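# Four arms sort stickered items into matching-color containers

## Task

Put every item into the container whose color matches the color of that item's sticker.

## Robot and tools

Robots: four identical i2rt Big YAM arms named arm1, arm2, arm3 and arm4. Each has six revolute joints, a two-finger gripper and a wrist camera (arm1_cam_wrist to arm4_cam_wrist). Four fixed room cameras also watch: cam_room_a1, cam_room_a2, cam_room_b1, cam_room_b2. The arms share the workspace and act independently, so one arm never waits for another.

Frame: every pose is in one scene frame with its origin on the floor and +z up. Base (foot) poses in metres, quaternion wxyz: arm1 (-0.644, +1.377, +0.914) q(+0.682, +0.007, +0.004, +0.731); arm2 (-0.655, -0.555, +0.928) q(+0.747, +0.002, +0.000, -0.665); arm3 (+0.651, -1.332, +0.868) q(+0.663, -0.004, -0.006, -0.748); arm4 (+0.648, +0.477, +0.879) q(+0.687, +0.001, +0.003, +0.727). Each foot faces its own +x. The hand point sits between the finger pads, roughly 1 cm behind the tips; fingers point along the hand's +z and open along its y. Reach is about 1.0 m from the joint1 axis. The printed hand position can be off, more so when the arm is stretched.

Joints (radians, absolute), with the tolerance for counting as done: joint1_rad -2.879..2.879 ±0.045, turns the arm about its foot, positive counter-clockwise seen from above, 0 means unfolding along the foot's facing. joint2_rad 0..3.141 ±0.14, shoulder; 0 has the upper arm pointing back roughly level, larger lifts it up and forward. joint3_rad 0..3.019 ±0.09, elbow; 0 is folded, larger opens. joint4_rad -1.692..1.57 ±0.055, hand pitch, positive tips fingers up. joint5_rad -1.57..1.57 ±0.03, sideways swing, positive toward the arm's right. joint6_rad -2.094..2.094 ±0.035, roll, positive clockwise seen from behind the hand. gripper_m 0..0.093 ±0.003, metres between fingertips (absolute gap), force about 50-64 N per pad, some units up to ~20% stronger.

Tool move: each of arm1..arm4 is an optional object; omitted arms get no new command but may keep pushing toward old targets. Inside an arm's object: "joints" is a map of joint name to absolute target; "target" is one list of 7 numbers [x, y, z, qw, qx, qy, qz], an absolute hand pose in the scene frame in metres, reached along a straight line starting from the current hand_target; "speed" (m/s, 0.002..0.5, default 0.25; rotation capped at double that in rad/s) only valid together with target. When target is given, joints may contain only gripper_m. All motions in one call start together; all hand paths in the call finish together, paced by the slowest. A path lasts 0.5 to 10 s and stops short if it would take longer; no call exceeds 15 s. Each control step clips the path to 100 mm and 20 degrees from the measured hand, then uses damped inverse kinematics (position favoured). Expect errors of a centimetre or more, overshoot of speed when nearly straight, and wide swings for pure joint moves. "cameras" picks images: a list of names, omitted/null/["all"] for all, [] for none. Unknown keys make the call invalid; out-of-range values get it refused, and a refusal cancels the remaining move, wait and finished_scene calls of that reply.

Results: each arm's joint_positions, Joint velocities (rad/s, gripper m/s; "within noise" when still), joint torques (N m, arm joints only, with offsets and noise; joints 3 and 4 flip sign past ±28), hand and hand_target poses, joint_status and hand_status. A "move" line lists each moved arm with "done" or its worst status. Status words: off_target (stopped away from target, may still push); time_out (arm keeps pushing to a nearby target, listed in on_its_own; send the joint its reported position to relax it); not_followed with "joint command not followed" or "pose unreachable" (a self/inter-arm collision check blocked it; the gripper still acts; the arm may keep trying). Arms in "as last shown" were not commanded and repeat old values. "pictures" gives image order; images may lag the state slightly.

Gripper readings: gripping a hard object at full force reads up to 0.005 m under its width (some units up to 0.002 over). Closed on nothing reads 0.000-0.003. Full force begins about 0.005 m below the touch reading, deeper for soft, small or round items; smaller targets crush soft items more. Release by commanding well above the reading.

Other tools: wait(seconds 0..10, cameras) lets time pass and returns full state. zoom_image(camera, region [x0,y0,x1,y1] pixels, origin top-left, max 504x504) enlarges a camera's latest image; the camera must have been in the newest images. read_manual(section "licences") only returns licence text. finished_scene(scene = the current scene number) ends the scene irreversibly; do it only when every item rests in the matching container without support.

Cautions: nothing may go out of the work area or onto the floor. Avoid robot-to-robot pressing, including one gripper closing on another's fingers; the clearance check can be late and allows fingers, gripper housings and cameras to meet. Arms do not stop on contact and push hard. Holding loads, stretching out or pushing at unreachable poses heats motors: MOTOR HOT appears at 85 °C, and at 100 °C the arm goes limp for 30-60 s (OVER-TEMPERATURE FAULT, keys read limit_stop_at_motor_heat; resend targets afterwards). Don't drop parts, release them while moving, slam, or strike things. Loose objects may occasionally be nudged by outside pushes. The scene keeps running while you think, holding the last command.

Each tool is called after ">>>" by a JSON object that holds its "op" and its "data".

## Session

>>> {"op": "move", "data": {}}

Scene clock: 0.00 s.
Joint torques (N m): no reading
Motor temperatures (°C): arm1=[21 24 27 23 21 21 21] | arm2=[23 24 26 22 22 20 23] | arm3=[24 24 24 23 24 23 23] | arm4=[22 22 23 22 24 21 24]
Heat: arm1: hottest joint3_rad 27 °C; arm2: hottest joint3_rad 26 °C; arm3: hottest joint1_rad 24 °C; arm4: hottest joint5_rad 24 °C.
Joint velocities: within noise
arm1.joint_positions: joint1_rad=-0.168 joint2_rad=+0.560 joint3_rad=+1.361 joint4_rad=-1.410 joint5_rad=+0.240 joint6_rad=+0.692 gripper_m=+0.09396
arm1.joint_status: not commanded
arm1.hand: x=-0.5745 y=+1.5715 z=+1.4388 quat_wxyz=(-0.303, +0.280, -0.837, -0.359) (m; scene frame)
arm1.hand_target: x=-0.5746 y=+1.5689 z=+1.4515 quat_wxyz=(-0.308, +0.276, -0.832, -0.370) (m; scene frame)
arm1.hand_status: not commanded
arm2.joint_positions: joint1_rad=+0.198 joint2_rad=+0.483 joint3_rad=+1.641 joint4_rad=-1.210 joint5_rad=-0.086 joint6_rad=-0.484 gripper_m=+0.09396
arm2.joint_status: not commanded
arm2.hand: x=-0.6069 y=-0.6635 z=+1.6316 quat_wxyz=(-0.468, -0.246, -0.683, +0.505) (m; scene frame)
arm2.hand_target: x=-0.6088 y=-0.6576 z=+1.6378 quat_wxyz=(-0.472, -0.244, -0.677, +0.510) (m; scene frame)
arm2.hand_status: not commanded
arm3.joint_positions: joint1_rad=+0.130 joint2_rad=+0.645 joint3_rad=+1.695 joint4_rad=-1.138 joint5_rad=+0.075 joint6_rad=+0.392 gripper_m=+0.09396
arm3.joint_status: not commanded
arm3.hand: x=+0.6386 y=-1.5165 z=+1.5921 quat_wxyz=(-0.552, -0.621, -0.389, +0.398) (m; scene frame)
arm3.hand_target: x=+0.6385 y=-1.5116 z=+1.6003 quat_wxyz=(-0.558, -0.615, -0.384, +0.402) (m; scene frame)
arm3.hand_status: not commanded
arm4.joint_positions: joint1_rad=+0.147 joint2_rad=+0.437 joint3_rad=+1.709 joint4_rad=-1.566 joint5_rad=+0.245 joint6_rad=+0.670 gripper_m=+0.09396
arm4.joint_status: not commanded
arm4.hand: x=+0.6820 y=+0.5376 z=+1.5262 quat_wxyz=(-0.292, +0.355, -0.719, -0.522) (m; scene frame)
arm4.hand_target: x=+0.6829 y=+0.5336 z=+1.5314 quat_wxyz=(-0.294, +0.352, -0.714, -0.529) (m; scene frame)
arm4.hand_status: not commanded
pictures: arm1_cam_wrist, arm2_cam_wrist, arm3_cam_wrist, arm4_cam_wrist, cam_room_a1, cam_room_a2, cam_room_b1, cam_room_b2
Images, in order (width x height): arm1_cam_wrist 672x504, arm2_cam_wrist 672x504, arm3_cam_wrist 672x504, arm4_cam_wrist 672x504, cam_room_a1 672x504, cam_room_a2 672x504, cam_room_b1 672x504, cam_room_b2 672x504.

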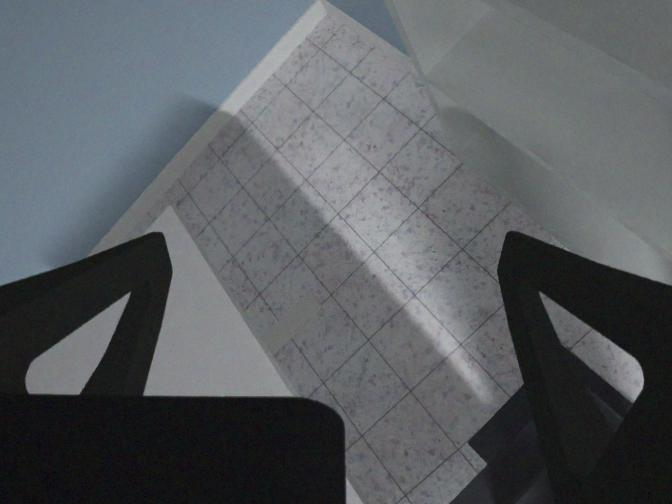

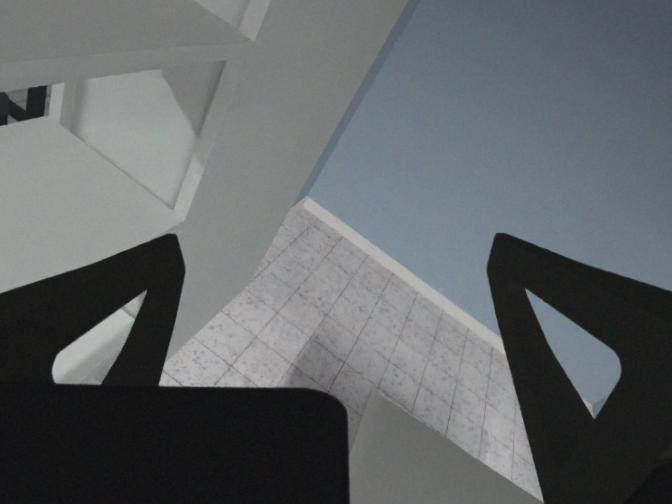

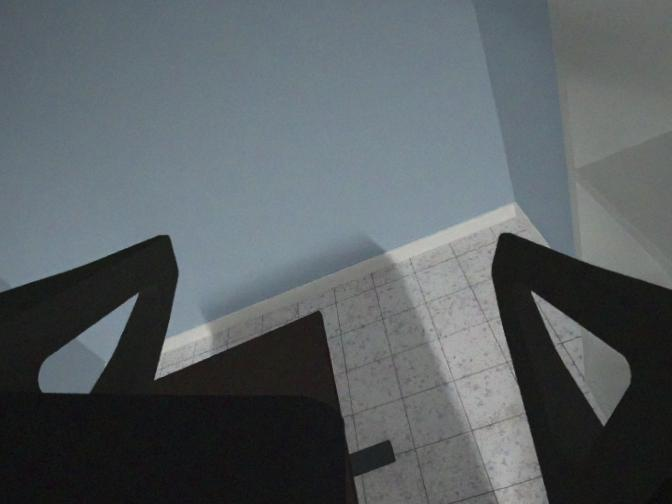

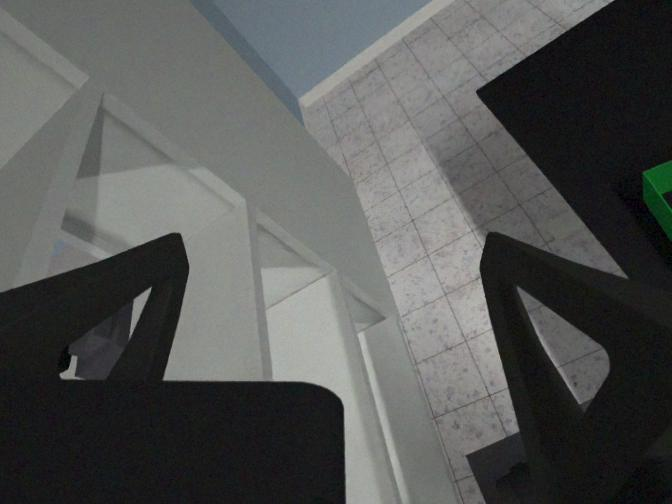

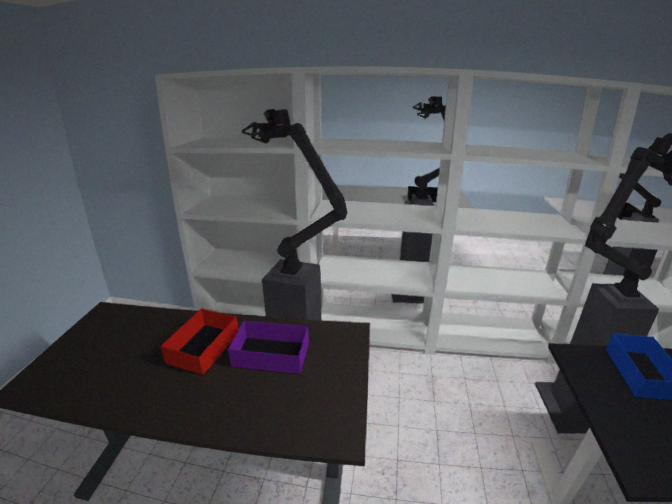

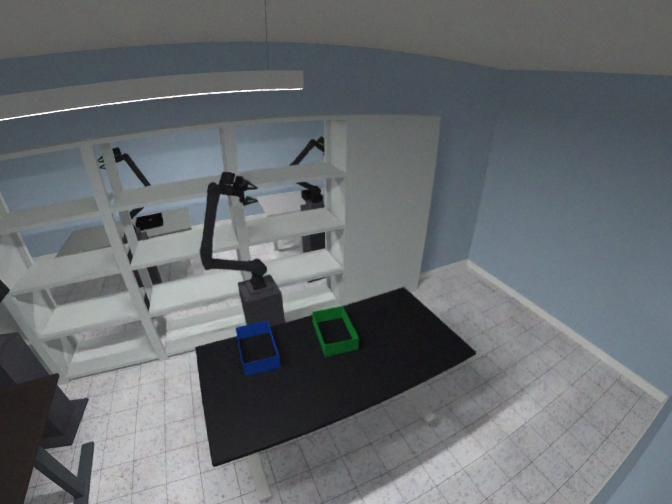

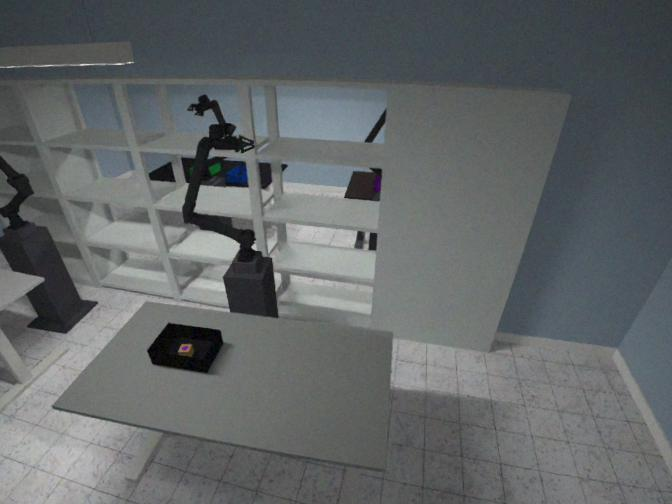

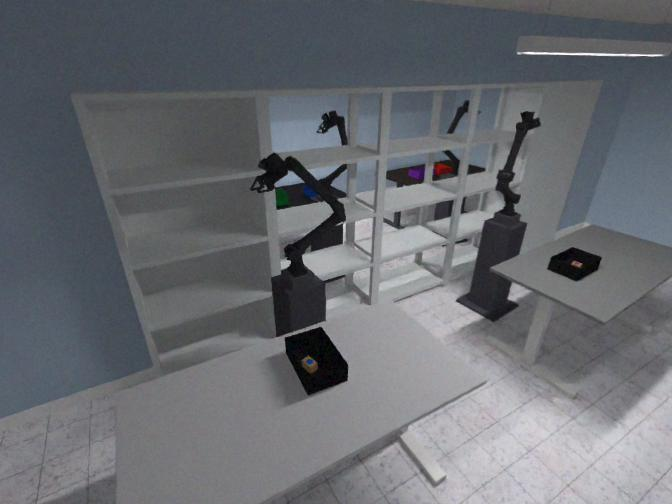

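>>> {"op": "move", "data": {"arm1": {"joints":{"joint1_rad":1.5,"joint2_rad":1.695,"joint3_rad":1.386,"joint4_rad":-1.262,"joint5_rad":0,"joint6_rad":0}}, "arm2": {"joints":{"joint1_rad":-1.686,"joint2_rad":1.695,"joint3_rad":1.386,"joint4_rad":-1.262,"joint5_rad":0,"joint6_rad":0}}, "arm3": {"joints":{"joint1_rad":1.69,"joint2_rad":1.695,"joint3_rad":1.386,"joint4_rad":-1.262,"joint5_rad":0,"joint6_rad":0}}, "arm4": {"joints":{"joint1_rad":-1.627,"joint2_rad":1.695,"joint3_rad":1.386,"joint4_rad":-1.262,"joint5_rad":0,"joint6_rad":0}}, "cameras": ["arm1_cam_wrist","arm2_cam_wrist","arm3_cam_wrist","arm4_cam_wrist"]}}

Scene clock: 12.50 s.
Joint torques (N m): arm1=[-2.43 -13.22 12.15 0.39 0.11 -0.03] | arm2=[1.38 -17.32 9.17 0.21 -0.05 0.19] | arm3=[1.08 -17.38 8.23 -0.38 0.12 -0.11] | arm4=[1.08 -16.09 8.2 0.03 0.07 -0.1]
Motor temperatures (°C): arm1=[21 24 29 23 21 21 21] | arm2=[23 24 26 22 22 20 23] | arm3=[24 24 25 23 24 23 23] | arm4=[22 22 24 22 24 21 24]
Heat: arm1: hottest joint3_rad 29 °C; arm2: hottest joint3_rad 26 °C; arm3: hottest joint3_rad 25 °C; arm4: hottest joint3_rad 24 °C.
move: arm1 done; arm2 done; arm3 done; arm4 done
Joint velocities: within noise
arm1.joint_positions: joint1_rad=+1.506 joint2_rad=+1.703 joint3_rad=+1.361 joint4_rad=-1.262 joint5_rad=-0.002 joint6_rad=+0.007 gripper_m=+0.09398
arm1.joint_status: all done
arm1.hand: x=-1.1326 y=+1.3752 z=+1.0450 quat_wxyz=(-0.001, +1.000, -0.002, +0.008) (m; scene frame)
arm1.hand_target: x=-1.1414 y=+1.3784 z=+1.0577 quat_wxyz=(-0.001, +1.000, -0.001, -0.008) (m; scene frame)
arm1.hand_status: not commanded
arm2.joint_positions: joint1_rad=-1.694 joint2_rad=+1.691 joint3_rad=+1.397 joint4_rad=-1.249 joint5_rad=+0.001 joint6_rad=-0.013 gripper_m=+0.09397
arm2.joint_status: all done
arm2.hand: x=-1.1624 y=-0.5518 z=+1.0690 quat_wxyz=(+0.002, -1.000, -0.003, +0.013) (m; scene frame)
arm2.hand_target: x=-1.1553 y=-0.5560 z=+1.0632 quat_wxyz=(+0.002, -1.000, -0.001, -0.001) (m; scene frame)
arm2.hand_status: not commanded
arm3.joint_positions: joint1_rad=+1.690 joint2_rad=+1.696 joint3_rad=+1.386 joint4_rad=-1.254 joint5_rad=-0.002 joint6_rad=+0.006 gripper_m=+0.09397
arm3.joint_status: all done
arm3.hand: x=+1.1527 y=-1.3306 z=+1.0034 quat_wxyz=(-0.004, -0.004, -1.000, +0.006) (m; scene frame)
arm3.hand_target: x=+1.1508 y=-1.3311 z=+1.0039 quat_wxyz=(-0.001, -0.001, -1.000, +0.007) (m; scene frame)
arm3.hand_status: not commanded
arm4.joint_positions: joint1_rad=-1.633 joint2_rad=+1.689 joint3_rad=+1.379 joint4_rad=-1.259 joint5_rad=+0.000 joint6_rad=+0.014 gripper_m=+0.09398
arm4.joint_status: all done
arm4.hand: x=+1.1466 y=+0.4744 z=+1.0130 quat_wxyz=(+0.002, -0.010, -1.000, +0.002) (m; scene frame)
arm4.hand_target: x=+1.1484 y=+0.4774 z=+1.0124 quat_wxyz=(+0.003, +0.000, -1.000, +0.002) (m; scene frame)
arm4.hand_status: not commanded
pictures: arm1_cam_wrist, arm2_cam_wrist, arm3_cam_wrist, arm4_cam_wrist
Images, in order (width x height): arm1_cam_wrist 672x504, arm2_cam_wrist 672x504, arm3_cam_wrist 672x504, arm4_cam_wrist 672x504.

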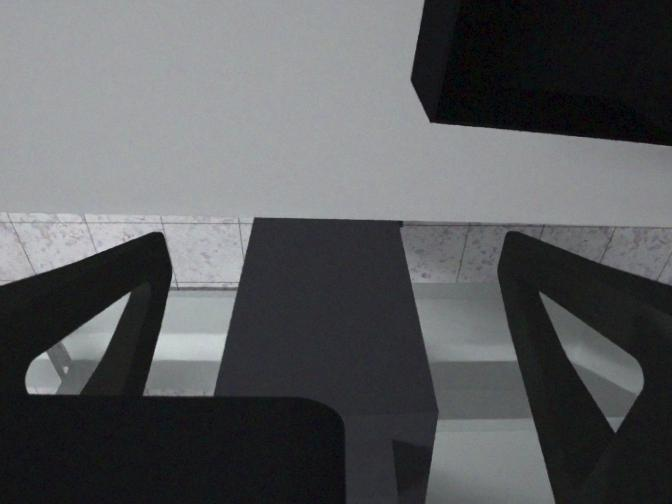

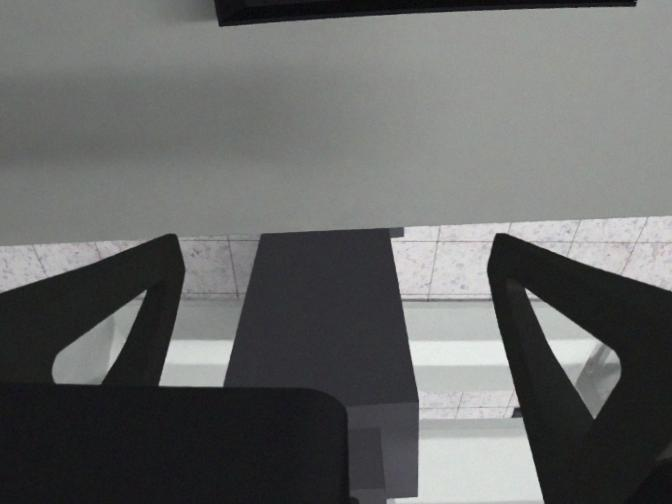

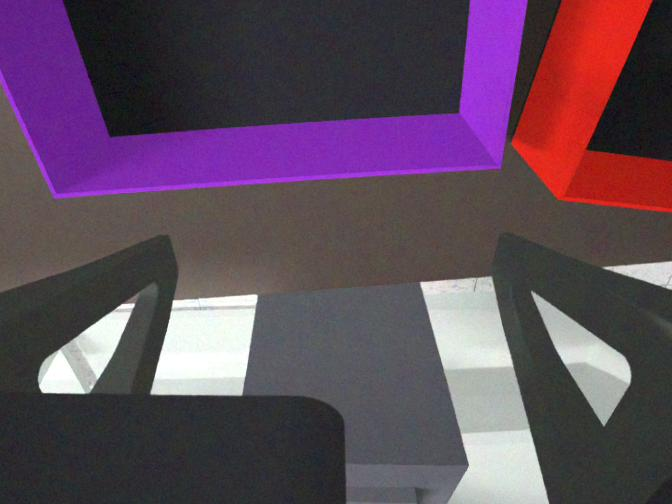

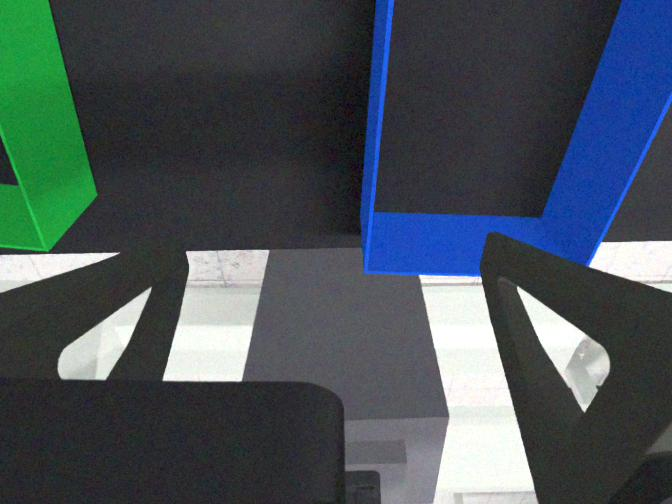

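>>> {"op": "move", "data": {"arm1": {"target":[-1.24,1.54,1.05,0,1,0,0]}, "arm2": {"target":[-1.34,-0.47,1.05,0,1,0,0]}, "cameras": ["arm1_cam_wrist","arm2_cam_wrist"]}}

Scene clock: 24.87 s.
Joint torques (N m): arm1=[-1.85 -16.91 15.45 -0.05 0.01 -0.08] | arm2=[0.56 -23 15.28 0.12 -0.19 -0.08] | arm3=[0.91 -17.32 8.2 -0.38 0.11 -0.11] | arm4=[1.2 -16.21 8.21 0.01 0.08 -0.09]
Motor temperatures (°C): arm1=[21 24 31 23 21 21 21] | arm2=[23 25 28 22 22 20 23] | arm3=[24 25 26 23 24 23 23] | arm4=[22 22 25 22 24 21 24]
Heat: arm1: hottest joint3_rad 31 °C; arm2: hottest joint3_rad 28 °C; arm3: hottest joint3_rad 26 °C; arm4: hottest joint3_rad 25 °C.
move: arm1 off_target; arm2 off_target
Joint velocities: within noise
arm1.joint_positions: joint1_rad=+1.234 joint2_rad=+2.009 joint3_rad=+1.775 joint4_rad=-1.390 joint5_rad=+0.002 joint6_rad=-0.256 gripper_m=+0.09398
arm1.joint_status: not commanded
arm1.hand: x=-1.2227 y=+1.5370 z=+1.0341 quat_wxyz=(+0.005, +1.000, -0.006, +0.018) (m; scene frame)
arm1.hand_target: x=-1.2390 y=+1.5397 z=+1.0503 quat_wxyz=(+0.000, +1.000, +0.000, -0.001) (m; scene frame)
arm1.hand_status: off_target (0.024 m and 2.2 deg from the pose sent, 0.197 m and 1.0 deg at the start)
arm2.joint_positions: joint1_rad=-1.810 joint2_rad=+2.199 joint3_rad=+2.118 joint4_rad=-1.502 joint5_rad=+0.000 joint6_rad=-0.110 gripper_m=+0.09397
arm2.joint_status: not commanded
arm2.hand: x=-1.3271 y=-0.4728 z=+1.0471 quat_wxyz=(+0.001, -1.000, +0.006, -0.007) (m; scene frame)
arm2.hand_target: x=-1.3393 y=-0.4702 z=+1.0499 quat_wxyz=(+0.000, -1.000, +0.000, +0.001) (m; scene frame)
arm2.hand_status: off_target (0.014 m and 1.1 deg from the pose sent, 0.196 m and 1.5 deg at the start)
arm3, arm4: as last shown
pictures: arm1_cam_wrist, arm2_cam_wrist
Images, in order (width x height): arm1_cam_wrist 672x504, arm2_cam_wrist 672x504.

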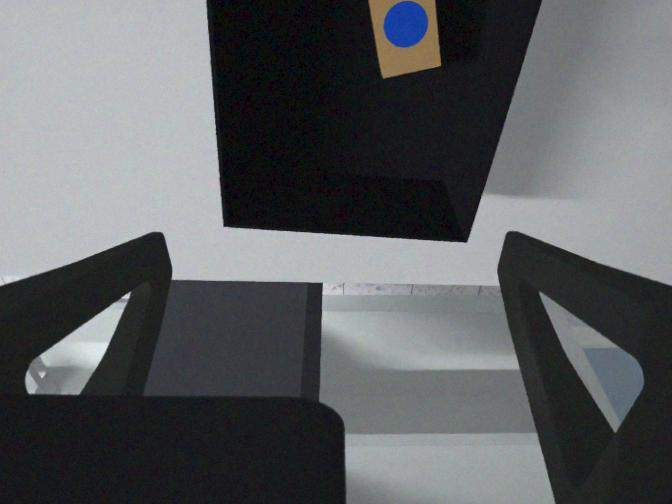

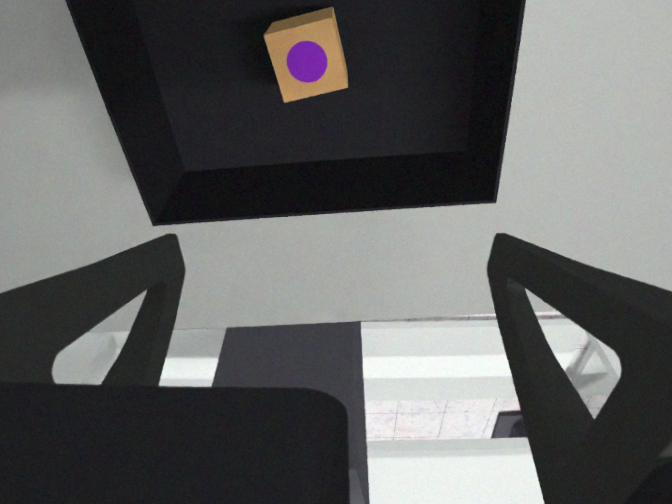

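>>> {"op": "move", "data": {"arm1": {"target":[-1.235,1.59,0.85,0,0.995,0.100,0]}, "arm2": {"target":[-1.315,-0.494,0.85,0,0.994,0.109,0]}, "cameras": ["arm1_cam_wrist","arm2_cam_wrist"]}}

Scene clock: 49.90 s.
Joint torques (N m): arm1=[-1.9 -19.25 8.98 0.76 0.01 -0.07] | arm2=[1.32 -23.77 9.06 1.25 -0.2 -0.09] | arm3=[1.08 -17.26 8.2 -0.36 0.13 -0.11] | arm4=[0.97 -16.56 8.31 -0.05 0.08 -0.08]
Motor temperatures (°C): arm1=[21 26 33 23 21 21 21] | arm2=[23 26 32 22 22 20 23] | arm3=[24 26 27 23 24 23 23] | arm4=[22 23 27 22 24 21 24]
Heat: arm1: hottest joint3_rad 33 °C; arm2: hottest joint3_rad 32 °C; arm3: hottest joint3_rad 27 °C; arm4: hottest joint3_rad 27 °C.
move: arm1 done; arm2 off_target
Joint velocities: within noise
arm1.joint_positions: joint1_rad=+1.163 joint2_rad=+2.254 joint3_rad=+1.661 joint4_rad=-1.015 joint5_rad=+0.002 joint6_rad=-0.535 gripper_m=+0.09398
arm1.joint_status: not commanded
arm1.hand: x=-1.2303 y=+1.5851 z=+0.8457 quat_wxyz=(+0.005, +0.995, +0.098, +0.010) (m; scene frame)
arm1.hand_target: x=-1.2349 y=+1.5900 z=+0.8501 quat_wxyz=(+0.000, +0.995, +0.100, +0.000) (m; scene frame)
arm1.hand_status: done (0.008 m and 1.3 deg from the pose sent, 0.192 m and 12.3 deg at the start)
arm2.joint_positions: joint1_rad=-1.786 joint2_rad=+2.311 joint3_rad=+1.808 joint4_rad=-1.061 joint5_rad=+0.000 joint6_rad=-0.295 gripper_m=+0.09397
arm2.joint_status: not commanded
arm2.hand: x=-1.3152 y=-0.4895 z=+0.8615 quat_wxyz=(+0.002, -0.995, -0.098, +0.002) (m; scene frame)
arm2.hand_target: x=-1.3147 y=-0.4940 z=+0.8500 quat_wxyz=(+0.000, -0.994, -0.109, +0.000) (m; scene frame)
arm2.hand_status: off_target (0.012 m and 1.3 deg from the pose sent, 0.199 m and 13.3 deg at the start)
arm3, arm4: as last shown
pictures: arm1_cam_wrist, arm2_cam_wrist
Images, in order (width x height): arm1_cam_wrist 672x504, arm2_cam_wrist 672x504.

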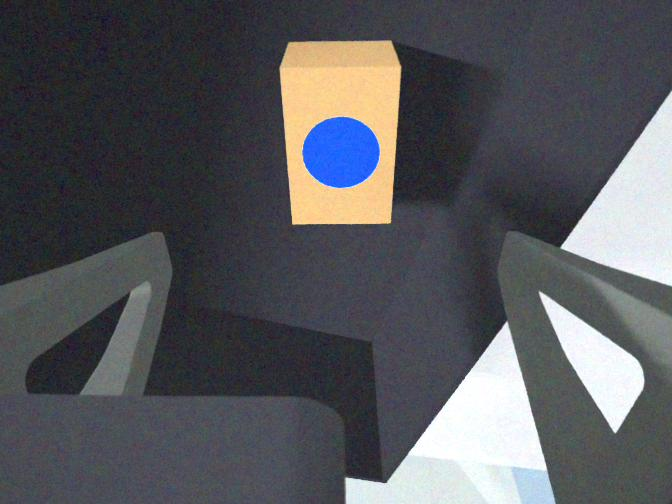

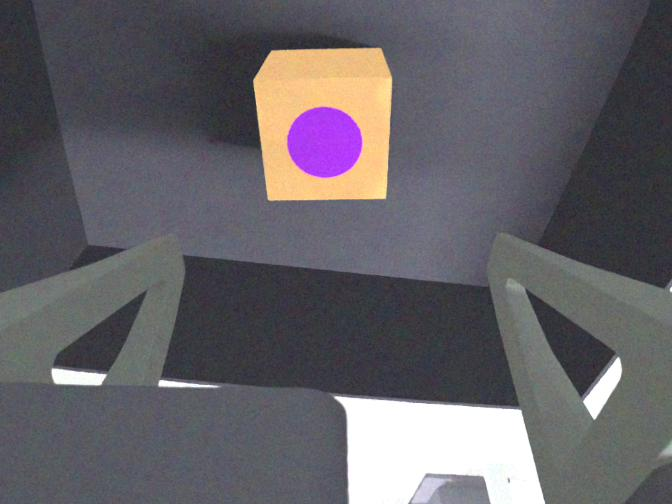

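>>> {"op": "move", "data": {"arm1": {"target":[-1.229,1.592,0.740,0,0.995,0.100,0],"speed":0.15}, "arm2": {"target":[-1.312,-0.497,0.735,0,0.994,0.109,0],"speed":0.15}, "cameras": ["arm1_cam_wrist","arm2_cam_wrist"]}}

Scene clock: 60.63 s.
Joint torques (N m): arm1=[-2.61 -18.9 8.09 0.81 0.02 -0.07] | arm2=[1.49 -23.47 9.03 1.16 -0.16 -0.03] | arm3=[1.14 -17.26 8.2 -0.4 0.12 -0.11] | arm4=[1.03 -16.73 8.29 -0.1 0.11 -0.09]
Motor temperatures (°C): arm1=[21 26 32 23 21 21 21] | arm2=[23 26 32 22 22 20 23] | arm3=[24 26 27 23 24 23 23] | arm4=[22 23 28 22 24 21 24]
Heat: arm1: hottest joint3_rad 32 °C; arm2: hottest joint3_rad 32 °C; arm3: hottest joint3_rad 27 °C; arm4: hottest joint3_rad 28 °C.
move: arm1 done; arm2 off_target
Joint velocities: within noise
arm1.joint_positions: joint1_rad=+1.163 joint2_rad=+2.416 joint3_rad=+1.641 joint4_rad=-0.825 joint5_rad=+0.002 joint6_rad=-0.543 gripper_m=+0.09398
arm1.joint_status: not commanded
arm1.hand: x=-1.2267 y=+1.5834 z=+0.7414 quat_wxyz=(+0.004, +0.995, +0.101, +0.006) (m; scene frame)
arm1.hand_target: x=-1.2290 y=+1.5921 z=+0.7402 quat_wxyz=(+0.000, +0.995, +0.100, +0.000) (m; scene frame)
arm1.hand_status: done (0.009 m and 0.8 deg from the pose sent, 0.106 m and 1.3 deg at the start)
arm2.joint_positions: joint1_rad=-1.785 joint2_rad=+2.485 joint3_rad=+1.795 joint4_rad=-0.881 joint5_rad=-0.001 joint6_rad=-0.296 gripper_m=+0.09397
arm2.joint_status: not commanded
arm2.hand: x=-1.3095 y=-0.4904 z=+0.7460 quat_wxyz=(+0.001, -0.995, -0.099, -0.001) (m; scene frame)
arm2.hand_target: x=-1.3116 y=-0.4970 z=+0.7352 quat_wxyz=(+0.000, -0.994, -0.109, +0.000) (m; scene frame)
arm2.hand_status: off_target (0.013 m and 1.1 deg from the pose sent, 0.127 m and 1.3 deg at the start)
arm3, arm4: as last shown
pictures: arm1_cam_wrist, arm2_cam_wrist
Images, in order (width x height): arm1_cam_wrist 672x504, arm2_cam_wrist 672x504.

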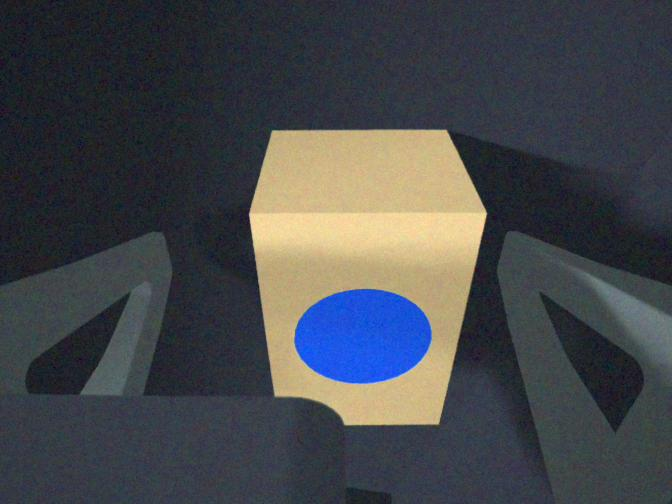

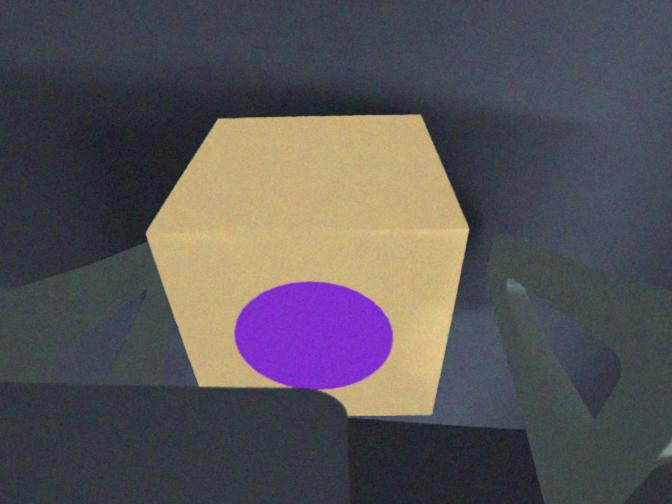

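>>> {"op": "move", "data": {"arm1": {"joints":{"gripper_m":0.033}}, "arm2": {"joints":{"gripper_m":0.045}}, "arm3": {"joints":{"joint2_rad":0.75,"joint3_rad":0.874,"joint4_rad":-0.99}}, "arm4": {"joints":{"joint2_rad":0.75,"joint3_rad":0.874,"joint4_rad":-0.99}}, "cameras": []}}

>>> {"op": "move", "data": {"arm1": {"target":[-1.21,1.58,0.92,0,0.995,0.100,0],"speed":0.2}, "arm2": {"target":[-1.28,-0.497,0.92,0,0.994,0.109,0],"speed":0.2}, "cameras": ["arm1_cam_wrist","arm2_cam_wrist"]}}

>>> {"op": "move", "data": {"arm1": {"target":[-1.05,1.50,1.06,0,0.995,0.100,0]}, "arm2": {"target":[-1.05,-0.53,1.06,0,0.994,0.109,0]}, "arm3": {"joints":{"joint1_rad":-0.3}}, "arm4": {"joints":{"joint1_rad":0.0}}, "cameras": []}}

Scene clock: 83.53 s.
Joint torques (N m): arm1=[-2.61 -18.84 8.03 0.85 0 -0.06] | arm2=[1.49 -23.59 9.1 1.16 -0.15 -0.04] | arm3=[1.08 -2.37 9.14 1.91 0.13 -0.11] | arm4=[0.91 -2.26 9.31 1.5 0.1 -0.11]
Motor temperatures (°C): arm1=[21 26 31 23 21 21 21] | arm2=[23 28 31 22 22 20 23] | arm3=[24 27 28 23 24 23 23] | arm4=[22 23 29 22 24 21 24]
Heat: arm1: hottest joint3_rad 31 °C; arm2: hottest joint3_rad 31 °C; arm3: hottest joint3_rad 28 °C; arm4: hottest joint3_rad 29 °C.
move: arm1 off_target; arm2 off_target; arm3 done; arm4 done
Joint velocities: within noise
arm1.joint_positions: joint1_rad=+1.162 joint2_rad=+2.416 joint3_rad=+1.641 joint4_rad=-0.824 joint5_rad=+0.002 joint6_rad=-0.543 gripper_m=+0.04361
arm1.joint_status: gripper_m off_target (ended at +0.04364, target +0.03300)
arm1.hand: x=-1.2268 y=+1.5840 z=+0.7414 quat_wxyz=(+0.003, +0.995, +0.101, +0.006) (m; scene frame)
arm1.hand_target: x=-1.2290 y=+1.5921 z=+0.7402 quat_wxyz=(+0.000, +0.995, +0.100, +0.000) (m; scene frame)
arm1.hand_status: not commanded
arm2.joint_positions: joint1_rad=-1.785 joint2_rad=+2.485 joint3_rad=+1.795 joint4_rad=-0.881 joint5_rad=-0.001 joint6_rad=-0.296 gripper_m=+0.05272
arm2.joint_status: gripper_m off_target (ended at +0.05275, target +0.04500)
arm2.hand: x=-1.3095 y=-0.4905 z=+0.7460 quat_wxyz=(+0.001, -0.995, -0.099, -0.001) (m; scene frame)
arm2.hand_target: x=-1.3116 y=-0.4970 z=+0.7352 quat_wxyz=(+0.000, -0.994, -0.109, +0.000) (m; scene frame)
arm2.hand_status: not commanded
arm3.joint_positions: joint1_rad=+1.690 joint2_rad=+0.744 joint3_rad=+0.880 joint4_rad=-1.004 joint5_rad=-0.002 joint6_rad=+0.006 gripper_m=+0.09397
arm3.joint_status: all done
arm3.hand: x=+0.9771 y=-1.3280 z=+1.1687 quat_wxyz=(-0.344, -0.001, -0.939, +0.005) (m; scene frame)
arm3.hand_target: x=+0.9799 y=-1.3286 z=+1.1660 quat_wxyz=(-0.345, +0.002, -0.938, +0.007) (m; scene frame)
arm3.hand_status: not commanded
arm4.joint_positions: joint1_rad=-1.633 joint2_rad=+0.745 joint3_rad=+0.873 joint4_rad=-1.006 joint5_rad=+0.000 joint6_rad=+0.014 gripper_m=+0.09398
arm4.joint_status: all done
arm4.hand: x=+0.9745 y=+0.4760 z=+1.1745 quat_wxyz=(-0.337, -0.009, -0.941, +0.000) (m; scene frame)
arm4.hand_target: x=+0.9786 y=+0.4780 z=+1.1759 quat_wxyz=(-0.343, +0.001, -0.939, +0.002) (m; scene frame)
arm4.hand_status: not commanded
pictures: none
No camera images: "cameras" was empty.

Scene clock: 85.17 s.
Joint torques (N m): arm1=[-1.73 -18.96 9.85 -0.12 -0.01 0.05] | arm2=[1.03 -23.94 8.57 0.18 -0.15 -0.08] | arm3=[1.26 -2.43 9.1 1.92 0.12 -0.1] | arm4=[1.08 -2.32 9.24 1.59 0.12 -0.13]
Motor temperatures (°C): arm1=[21 26 31 23 21 21 21] | arm2=[23 28 31 22 22 20 23] | arm3=[24 27 28 23 24 23 23] | arm4=[22 23 29 22 24 21 24]
Heat: arm1: hottest joint3_rad 31 °C; arm2: hottest joint3_rad 31 °C; arm3: hottest joint3_rad 28 °C; arm4: hottest joint3_rad 29 °C.
move: arm1 off_target; arm2 done
Joint velocities: within noise
arm1.joint_positions: joint1_rad=+1.162 joint2_rad=+2.109 joint3_rad=+1.588 joint4_rad=-1.078 joint5_rad=+0.002 joint6_rad=-0.543 gripper_m=+0.04361
arm1.joint_status: not commanded
arm1.hand: x=-1.2080 y=+1.5779 z=+0.9085 quat_wxyz=(+0.003, +0.995, +0.101, +0.005) (m; scene frame)
arm1.hand_target: x=-1.2099 y=+1.5800 z=+0.9199 quat_wxyz=(+0.000, +0.995, +0.100, +0.000) (m; scene frame)
arm1.hand_status: off_target (0.012 m and 0.7 deg from the pose sent, 0.180 m and 0.8 deg at the start)
arm2.joint_positions: joint1_rad=-1.785 joint2_rad=+2.153 joint3_rad=+1.696 joint4_rad=-1.091 joint5_rad=-0.001 joint6_rad=-0.297 gripper_m=+0.05272
arm2.joint_status: not commanded
arm2.hand: x=-1.2869 y=-0.4933 z=+0.9218 quat_wxyz=(+0.003, -0.995, -0.100, +0.010) (m; scene frame)
arm2.hand_target: x=-1.2802 y=-0.4969 z=+0.9201 quat_wxyz=(+0.000, -0.994, -0.109, +0.000) (m; scene frame)
arm2.hand_status: done (0.008 m and 1.6 deg from the pose sent, 0.177 m and 1.2 deg at the start)
arm3, arm4: as last shown
pictures: arm1_cam_wrist, arm2_cam_wrist
Images, in order (width x height): arm1_cam_wrist 672x504, arm2_cam_wrist 672x504.

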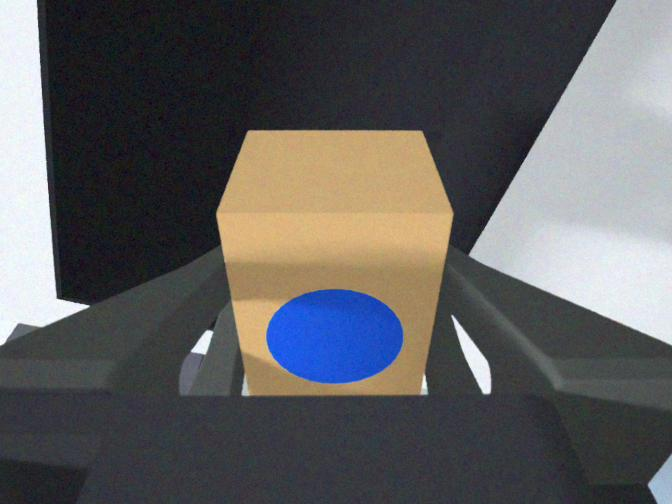

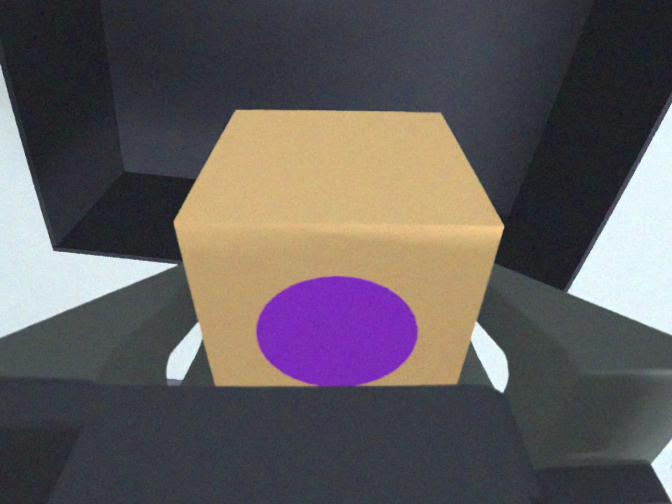

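Scene clock: 87.13 s.
Joint torques (N m): arm1=[-0.79 -9.93 10.22 0.01 -0.05 0.12] | arm2=[1.26 -12.22 9.18 0.24 -0.13 0.19] | arm3=[0.73 -2.43 9.1 1.8 -0.03 -0.12] | arm4=[0.67 -2.55 9.29 1.46 0.11 -0.09]
Motor temperatures (°C): arm1=[21 26 31 23 21 21 21] | arm2=[23 28 31 22 22 20 23] | arm3=[24 27 28 23 24 23 23] | arm4=[22 23 29 22 24 21 24]
Heat: arm1: hottest joint3_rad 31 °C; arm2: hottest joint3_rad 31 °C; arm3: hottest joint3_rad 28 °C; arm4: hottest joint3_rad 29 °C.
move: arm1 done; arm2 done; arm3 done; arm4 done
Joint velocities: within noise
arm1.joint_positions: joint1_rad=+1.202 joint2_rad=+1.520 joint3_rad=+1.177 joint4_rad=-1.236 joint5_rad=+0.002 joint6_rad=-0.500 gripper_m=+0.04361
arm1.joint_status: not commanded
arm1.hand: x=-1.0501 y=+1.5044 z=+1.0585 quat_wxyz=(-0.001, +0.995, +0.100, -0.003) (m; scene frame)
arm1.hand_target: x=-1.0500 y=+1.5001 z=+1.0601 quat_wxyz=(+0.000, +0.995, +0.100, +0.000) (m; scene frame)
arm1.hand_status: done (0.005 m and 0.4 deg from the pose sent, 0.232 m and 0.7 deg at the start)
arm2.joint_positions: joint1_rad=-1.763 joint2_rad=+1.429 joint3_rad=+1.080 joint4_rad=-1.192 joint5_rad=-0.001 joint6_rad=-0.296 gripper_m=+0.05272
arm2.joint_status: not commanded
arm2.hand: x=-1.0561 y=-0.5254 z=+1.0661 quat_wxyz=(+0.004, -0.994, -0.111, +0.014) (m; scene frame)
arm2.hand_target: x=-1.0500 y=-0.5299 z=+1.0602 quat_wxyz=(+0.000, -0.994, -0.109, +0.000) (m; scene frame)
arm2.hand_status: done (0.010 m and 1.6 deg from the pose sent, 0.277 m and 1.6 deg at the start)
arm3.joint_positions: joint1_rad=-0.290 joint2_rad=+0.747 joint3_rad=+0.880 joint4_rad=-1.001 joint5_rad=+0.001 joint6_rad=+0.005 gripper_m=+0.09399
arm3.joint_status: all done
arm3.hand: x=+0.5192 y=-1.6275 z=+1.1720 quat_wxyz=(-0.195, -0.786, -0.510, +0.291) (m; scene frame)
arm3.hand_target: x=+0.5158 y=-1.6280 z=+1.1696 quat_wxyz=(-0.193, -0.786, -0.509, +0.293) (m; scene frame)
arm3.hand_status: not commanded
arm4.joint_positions: joint1_rad=+0.000 joint2_rad=+0.745 joint3_rad=+0.873 joint4_rad=-1.004 joint5_rad=-0.001 joint6_rad=+0.013 gripper_m=+0.09400
arm4.joint_status: all done
arm4.hand: x=+0.6313 y=+0.8035 z=+1.1753 quat_wxyz=(-0.229, +0.679, -0.651, -0.250) (m; scene frame)
arm4.hand_target: x=+0.6311 y=+0.8072 z=+1.1764 quat_wxyz=(-0.234, +0.682, -0.646, -0.251) (m; scene frame)
arm4.hand_status: not commanded
pictures: none
No camera images: "cameras" was empty.

>>> {"op": "move", "data": {"arm1": {"joints":{"joint1_rad":0,"joint2_rad":1.149,"joint3_rad":0.906,"joint4_rad":-1.328,"joint5_rad":0,"joint6_rad":0}}, "arm2": {"joints":{"joint1_rad":0.836,"joint2_rad":1.149,"joint3_rad":0.906,"joint4_rad":-1.328,"joint5_rad":0,"joint6_rad":0}}, "arm3": {"joints":{"joint1_rad":-1.909}}, "arm4": {"joints":{"joint1_rad":0.95}}, "cameras": ["cam_room_b1"]}}

>>> {"op": "move", "data": {"arm1": {"joints":{"joint1_rad":-0.6,"joint2_rad":0.687,"joint3_rad":0.84,"joint4_rad":-1.673}}, "arm2": {"target":[-0.06,-0.98,1.04,0,0.3049,0.9524,0]}, "cameras": ["arm2_cam_wrist","arm3_cam_wrist"]}}

>>> {"op": "move", "data": {"arm1": {"joints":{"joint1_rad":-2.285}}, "arm2": {"target":[-0.06,-0.983,1.0,0,0.3049,0.9524,0],"speed":0.1}, "cameras": []}}

>>> {"op": "move", "data": {"arm1": {"joints":{"joint2_rad":1.149,"joint3_rad":0.906,"joint4_rad":-1.328}}, "cameras": ["arm1_cam_wrist","arm2_cam_wrist"]}}

Scene clock: 100.93 s.
Joint torques (N m): arm1=[-2.02 -3.9 10.35 0.14 0 0.1] | arm2=[0.79 -7.71 10.04 0.34 0.11 0.21] | arm3=[0.67 -2.73 9.1 1.74 -0.03 -0.1] | arm4=[1.14 -1.9 9.25 1.48 0.1 -0.08]
Motor temperatures (°C): arm1=[21 26 32 23 21 21 22] | arm2=[23 28 30 22 22 20 24] | arm3=[24 26 28 23 24 23 23] | arm4=[22 23 29 22 24 21 24]
Heat: arm1: hottest joint3_rad 32 °C; arm2: hottest joint3_rad 30 °C; arm3: hottest joint3_rad 28 °C; arm4: hottest joint3_rad 29 °C.
move: arm1 done; arm2 done; arm3 done; arm4 done
Joint velocities: within noise
arm1.joint_positions: joint1_rad=+0.003 joint2_rad=+1.147 joint3_rad=+0.906 joint4_rad=-1.319 joint5_rad=+0.001 joint6_rad=-0.008 gripper_m=+0.04362
arm1.joint_status: all done
arm1.hand: x=-0.6621 y=+1.6776 z=+1.0815 quat_wxyz=(+0.000, +0.735, -0.678, -0.010) (m; scene frame)
arm1.hand_target: x=-0.6612 y=+1.6756 z=+1.0811 quat_wxyz=(+0.005, +0.731, -0.682, -0.006) (m; scene frame)
arm1.hand_status: not commanded
arm2.joint_positions: joint1_rad=+0.835 joint2_rad=+1.143 joint3_rad=+0.909 joint4_rad=-1.318 joint5_rad=-0.003 joint6_rad=-0.015 gripper_m=+0.05278
arm2.joint_status: all done
arm2.hand: x=-0.4089 y=-0.7312 z=+1.0968 quat_wxyz=(-0.010, -0.297, -0.955, +0.000) (m; scene frame)
arm2.hand_target: x=-0.4117 y=-0.7296 z=+1.0941 quat_wxyz=(+0.000, -0.304, -0.953, -0.002) (m; scene frame)
arm2.hand_status: not commanded
arm3.joint_positions: joint1_rad=-1.900 joint2_rad=+0.747 joint3_rad=+0.880 joint4_rad=-1.001 joint5_rad=+0.001 joint6_rad=+0.005 gripper_m=+0.09400
arm3.joint_status: all done
arm3.hand: x=+0.3559 y=-1.1846 z=+1.1658 quat_wxyz=(+0.070, -0.915, +0.214, +0.334) (m; scene frame)
arm3.hand_target: x=+0.3556 y=-1.1812 z=+1.1633 quat_wxyz=(+0.072, -0.915, +0.216, +0.334) (m; scene frame)
arm3.hand_status: not commanded
arm4.joint_positions: joint1_rad=+0.949 joint2_rad=+0.745 joint3_rad=+0.873 joint4_rad=-1.004 joint5_rad=-0.001 joint6_rad=+0.012 gripper_m=+0.09400
arm4.joint_status: all done
arm4.hand: x=+0.3745 y=+0.6532 z=+1.1771 quat_wxyz=(-0.091, +0.901, -0.268, -0.329) (m; scene frame)
arm4.hand_target: x=+0.3713 y=+0.6549 z=+1.1782 quat_wxyz=(-0.094, +0.901, -0.262, -0.333) (m; scene frame)
arm4.hand_status: not commanded
pictures: cam_room_b1
Images, in order (width x height): cam_room_b1 672x504.

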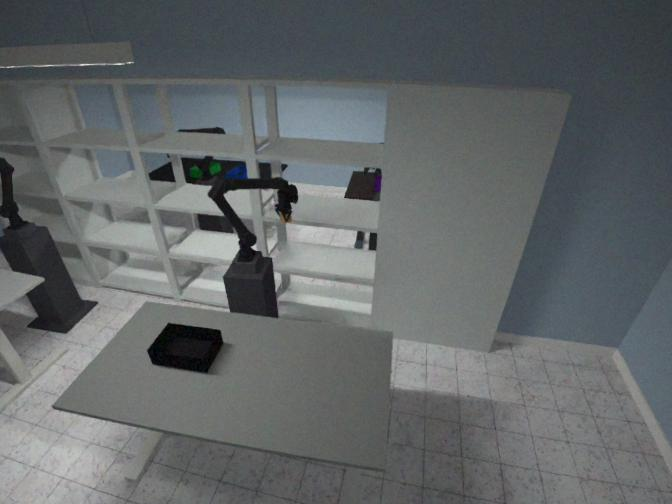

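Scene clock: 103.67 s.
Joint torques (N m): arm1=[-1.79 1.96 11.7 0.16 -0.04 0.11] | arm2=[0.97 -24.94 15.64 0.12 0.13 0.21] | arm3=[0.62 -2.78 9.06 1.78 -0.04 -0.11] | arm4=[0.67 -2.49 9.29 1.48 0.1 -0.06]
Motor temperatures (°C): arm1=[21 26 32 23 21 21 22] | arm2=[23 28 31 22 22 20 24] | arm3=[24 26 28 23 24 23 23] | arm4=[22 23 29 22 24 21 24]
Heat: arm1: hottest joint3_rad 32 °C; arm2: hottest joint3_rad 31 °C; arm3: hottest joint3_rad 28 °C; arm4: hottest joint3_rad 29 °C.
move: arm1 done; arm2 off_target
Joint velocities: within noise
arm1.joint_positions: joint1_rad=-0.593 joint2_rad=+0.682 joint3_rad=+0.826 joint4_rad=-1.664 joint5_rad=+0.001 joint6_rad=-0.007 gripper_m=+0.04363
arm1.joint_status: all done
arm1.hand: x=-0.5589 y=+1.5158 z=+1.1445 quat_wxyz=(-0.016, +0.502, -0.864, -0.017) (m; scene frame)
arm1.hand_target: x=-0.5576 y=+1.5162 z=+1.1490 quat_wxyz=(-0.016, +0.496, -0.868, -0.018) (m; scene frame)
arm1.hand_status: not commanded
arm2.joint_positions: joint1_rad=+0.835 joint2_rad=+2.380 joint3_rad=+2.408 joint4_rad=-1.618 joint5_rad=+0.000 joint6_rad=-0.013 gripper_m=+0.05278
arm2.joint_status: not commanded
arm2.hand: x=-0.0691 y=-0.9733 z=+1.0354 quat_wxyz=(+0.009, -0.298, -0.955, -0.005) (m; scene frame)
arm2.hand_target: x=-0.0606 y=-0.9795 z=+1.0400 quat_wxyz=(-0.001, -0.305, -0.952, +0.000) (m; scene frame)
arm2.hand_status: off_target (0.012 m and 1.4 deg from the pose sent, 0.432 m and 1.4 deg at the start)
arm3, arm4: as last shown
pictures: arm2_cam_wrist, arm3_cam_wrist
Images, in order (width x height): arm2_cam_wrist 672x504, arm3_cam_wrist 672x504.

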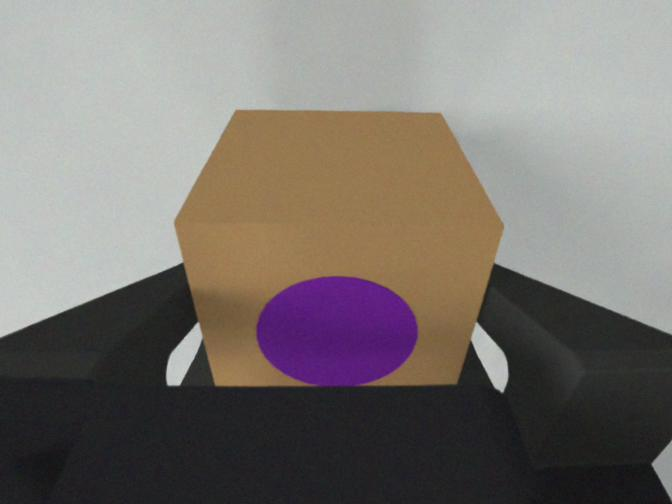

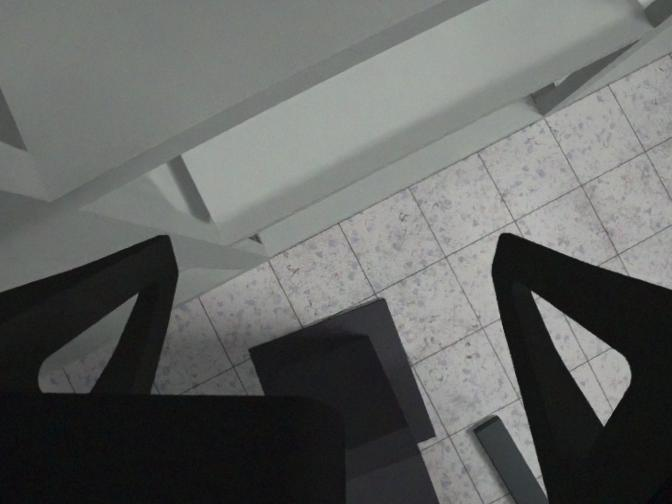

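Scene clock: 105.50 s.
Joint torques (N m): arm1=[-2.14 1.49 11.79 0.05 -0.04 0.13] | arm2=[0.56 -24.64 9.81 1.32 0.14 0.18] | arm3=[0.79 -2.78 9.11 1.76 -0.03 -0.1] | arm4=[0.97 -1.96 9.22 1.54 0.09 -0.07]
Motor temperatures (°C): arm1=[21 26 32 23 21 21 22] | arm2=[23 28 31 22 22 20 24] | arm3=[24 26 28 23 24 23 23] | arm4=[22 23 29 22 24 21 24]
Heat: arm1: hottest joint3_rad 32 °C; arm2: hottest joint3_rad 31 °C; arm3: hottest joint3_rad 28 °C; arm4: hottest joint3_rad 29 °C.
move: arm1 done; arm2 off_target
Joint velocities: within noise
arm1.joint_positions: joint1_rad=-2.279 joint2_rad=+0.682 joint3_rad=+0.826 joint4_rad=-1.664 joint5_rad=+0.001 joint6_rad=-0.007 gripper_m=+0.04363
arm1.joint_status: all done
arm1.hand: x=-0.5112 y=+1.2801 z=+1.1431 quat_wxyz=(-0.016, -0.311, -0.950, +0.010) (m; scene frame)
arm1.hand_target: x=-0.5109 y=+1.2788 z=+1.1476 quat_wxyz=(-0.016, -0.317, -0.948, +0.009) (m; scene frame)
arm1.hand_status: not commanded
arm2.joint_positions: joint1_rad=+0.835 joint2_rad=+2.385 joint3_rad=+2.392 joint4_rad=-1.552 joint5_rad=+0.000 joint6_rad=-0.013 gripper_m=+0.05278
arm2.joint_status: not commanded
arm2.hand: x=-0.0590 y=-0.9804 z=+1.0259 quat_wxyz=(-0.013, -0.298, -0.955, +0.002) (m; scene frame)
arm2.hand_target: x=-0.0606 y=-0.9824 z=+1.0002 quat_wxyz=(+0.000, -0.305, -0.952, +0.000) (m; scene frame)
arm2.hand_status: off_target (0.026 m and 1.7 deg from the pose sent, 0.038 m and 1.4 deg at the start)
arm3, arm4: as last shown
pictures: none
No camera images: "cameras" was empty.

Scene clock: 106.60 s.
Joint torques (N m): arm1=[-3.02 -4.6 14.15 0.59 -0.01 0.09] | arm2=[0.67 -24.64 9.8 1.39 0.15 0.18] | arm3=[0.67 -2.67 9.11 1.77 -0.04 -0.1] | arm4=[0.73 -2.26 9.29 1.58 0.1 -0.09]
Motor temperatures (°C): arm1=[21 26 32 23 21 21 22] | arm2=[23 27 31 22 22 20 24] | arm3=[24 26 28 23 24 23 23] | arm4=[22 23 30 22 24 21 24]
Heat: arm1: hottest joint3_rad 32 °C; arm2: hottest joint3_rad 31 °C; arm3: hottest joint3_rad 28 °C; arm4: hottest joint3_rad 30 °C.
move: arm1 done
Joint velocities: within noise
arm1.joint_positions: joint1_rad=-2.279 joint2_rad=+1.156 joint3_rad=+0.859 joint4_rad=-1.339 joint5_rad=+0.001 joint6_rad=-0.007 gripper_m=+0.04363
arm1.joint_status: all done
arm1.hand: x=-0.4167 y=+1.2091 z=+1.0574 quat_wxyz=(+0.039, -0.311, -0.950, -0.009) (m; scene frame)
arm1.hand_target: x=-0.4023 y=+1.1965 z=+1.0760 quat_wxyz=(+0.008, -0.317, -0.948, +0.001) (m; scene frame)
arm1.hand_status: not commanded
arm2, arm3, arm4: as last shown
pictures: arm1_cam_wrist, arm2_cam_wrist
Images, in order (width x height): arm1_cam_wrist 672x504, arm2_cam_wrist 672x504.

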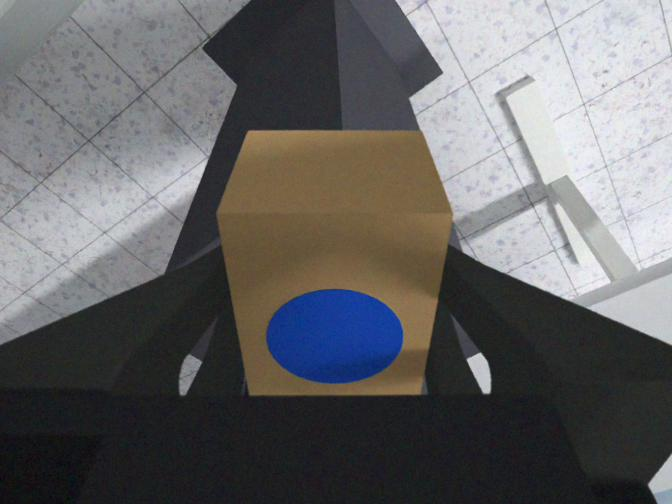

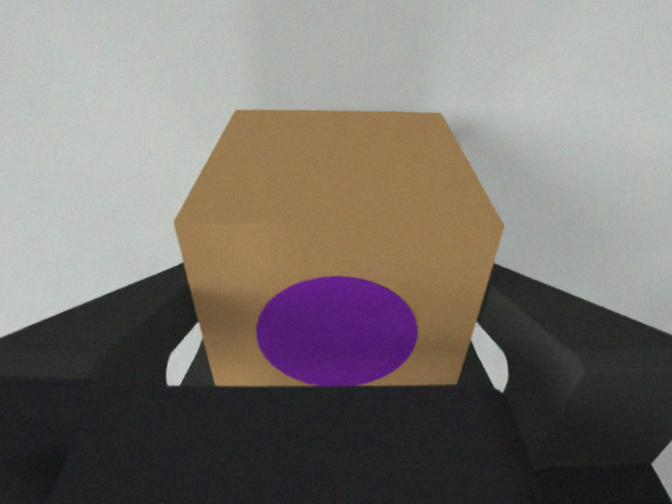

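>>> {"op": "move", "data": {"arm1": {"target":[-0.06,0.93,1.06,0,0.3206,0.9472,0],"speed":0.3}, "arm2": {"target":[-0.06,-0.98,0.985,0,0.3049,0.9524,0],"speed":0.1}, "cameras": ["arm1_cam_wrist","arm2_cam_wrist"]}}

Scene clock: 139.73 s.
Joint torques (N m): arm1=[-2.67 -22.48 16.18 -0.06 -0.05 0.06] | arm2=[0.85 -25.17 8.38 1.8 0.07 0.2] | arm3=[0.62 -2.73 9.16 1.8 -0.04 -0.11] | arm4=[0.97 -2.14 9.18 1.58 0.08 -0.08]
Motor temperatures (°C): arm1=[21 25 34 23 21 21 22] | arm2=[23 27 31 22 22 20 24] | arm3=[24 25 29 23 24 23 23] | arm4=[22 23 30 22 24 21 24]
Heat: arm1: hottest joint3_rad 34 °C; arm2: hottest joint3_rad 31 °C; arm3: hottest joint3_rad 29 °C; arm4: hottest joint3_rad 30 °C.
move: arm1 off_target; arm2 off_target
Joint velocities: within noise
arm1.joint_positions: joint1_rad=-2.285 joint2_rad=+2.391 joint3_rad=+2.491 joint4_rad=-1.684 joint5_rad=-0.005 joint6_rad=-0.007 gripper_m=+0.04363
arm1.joint_status: not commanded
arm1.hand: x=-0.0648 y=+0.9433 z=+1.0350 quat_wxyz=(+0.014, -0.314, -0.949, -0.004) (m; scene frame)
arm1.hand_target: x=-0.0614 y=+0.9312 z=+1.0600 quat_wxyz=(-0.012, -0.320, -0.947, +0.004) (m; scene frame)
arm1.hand_status: off_target (0.029 m and 1.8 deg from the pose sent, 0.453 m and 4.7 deg at the start; a joint's target at an end of its range on 22 of 71 steps)
arm2.joint_positions: joint1_rad=+0.835 joint2_rad=+2.385 joint3_rad=+2.362 joint4_rad=-1.522 joint5_rad=+0.002 joint6_rad=-0.012 gripper_m=+0.05278
arm2.joint_status: not commanded
arm2.hand: x=-0.0591 y=-0.9806 z=+1.0144 quat_wxyz=(-0.013, -0.299, -0.954, +0.003) (m; scene frame)
arm2.hand_target: x=-0.0608 y=-0.9794 z=+0.9853 quat_wxyz=(+0.000, -0.305, -0.952, +0.000) (m; scene frame)
arm2.hand_status: off_target (0.029 m and 1.7 deg from the pose sent, 0.041 m and 1.7 deg at the start)
arm3, arm4: as last shown
pictures: arm1_cam_wrist, arm2_cam_wrist
Images, in order (width x height): arm1_cam_wrist 672x504, arm2_cam_wrist 672x504.

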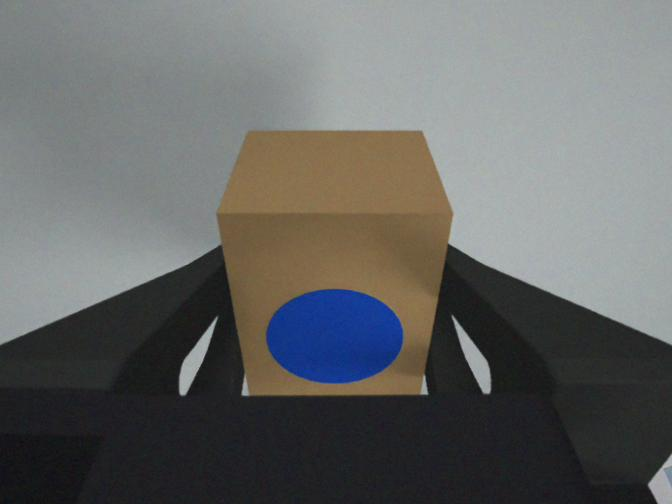

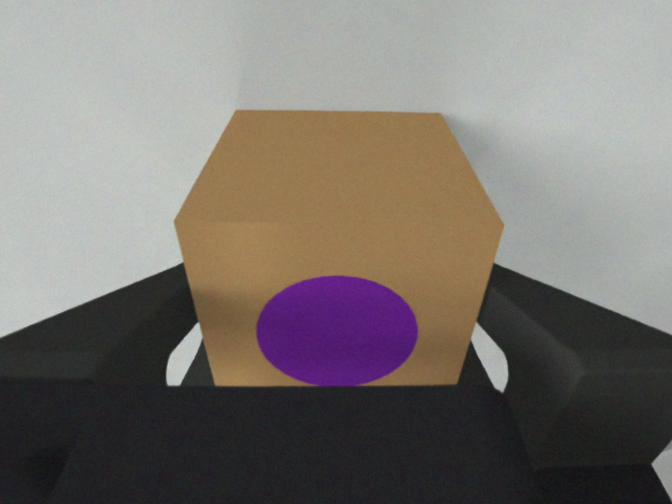

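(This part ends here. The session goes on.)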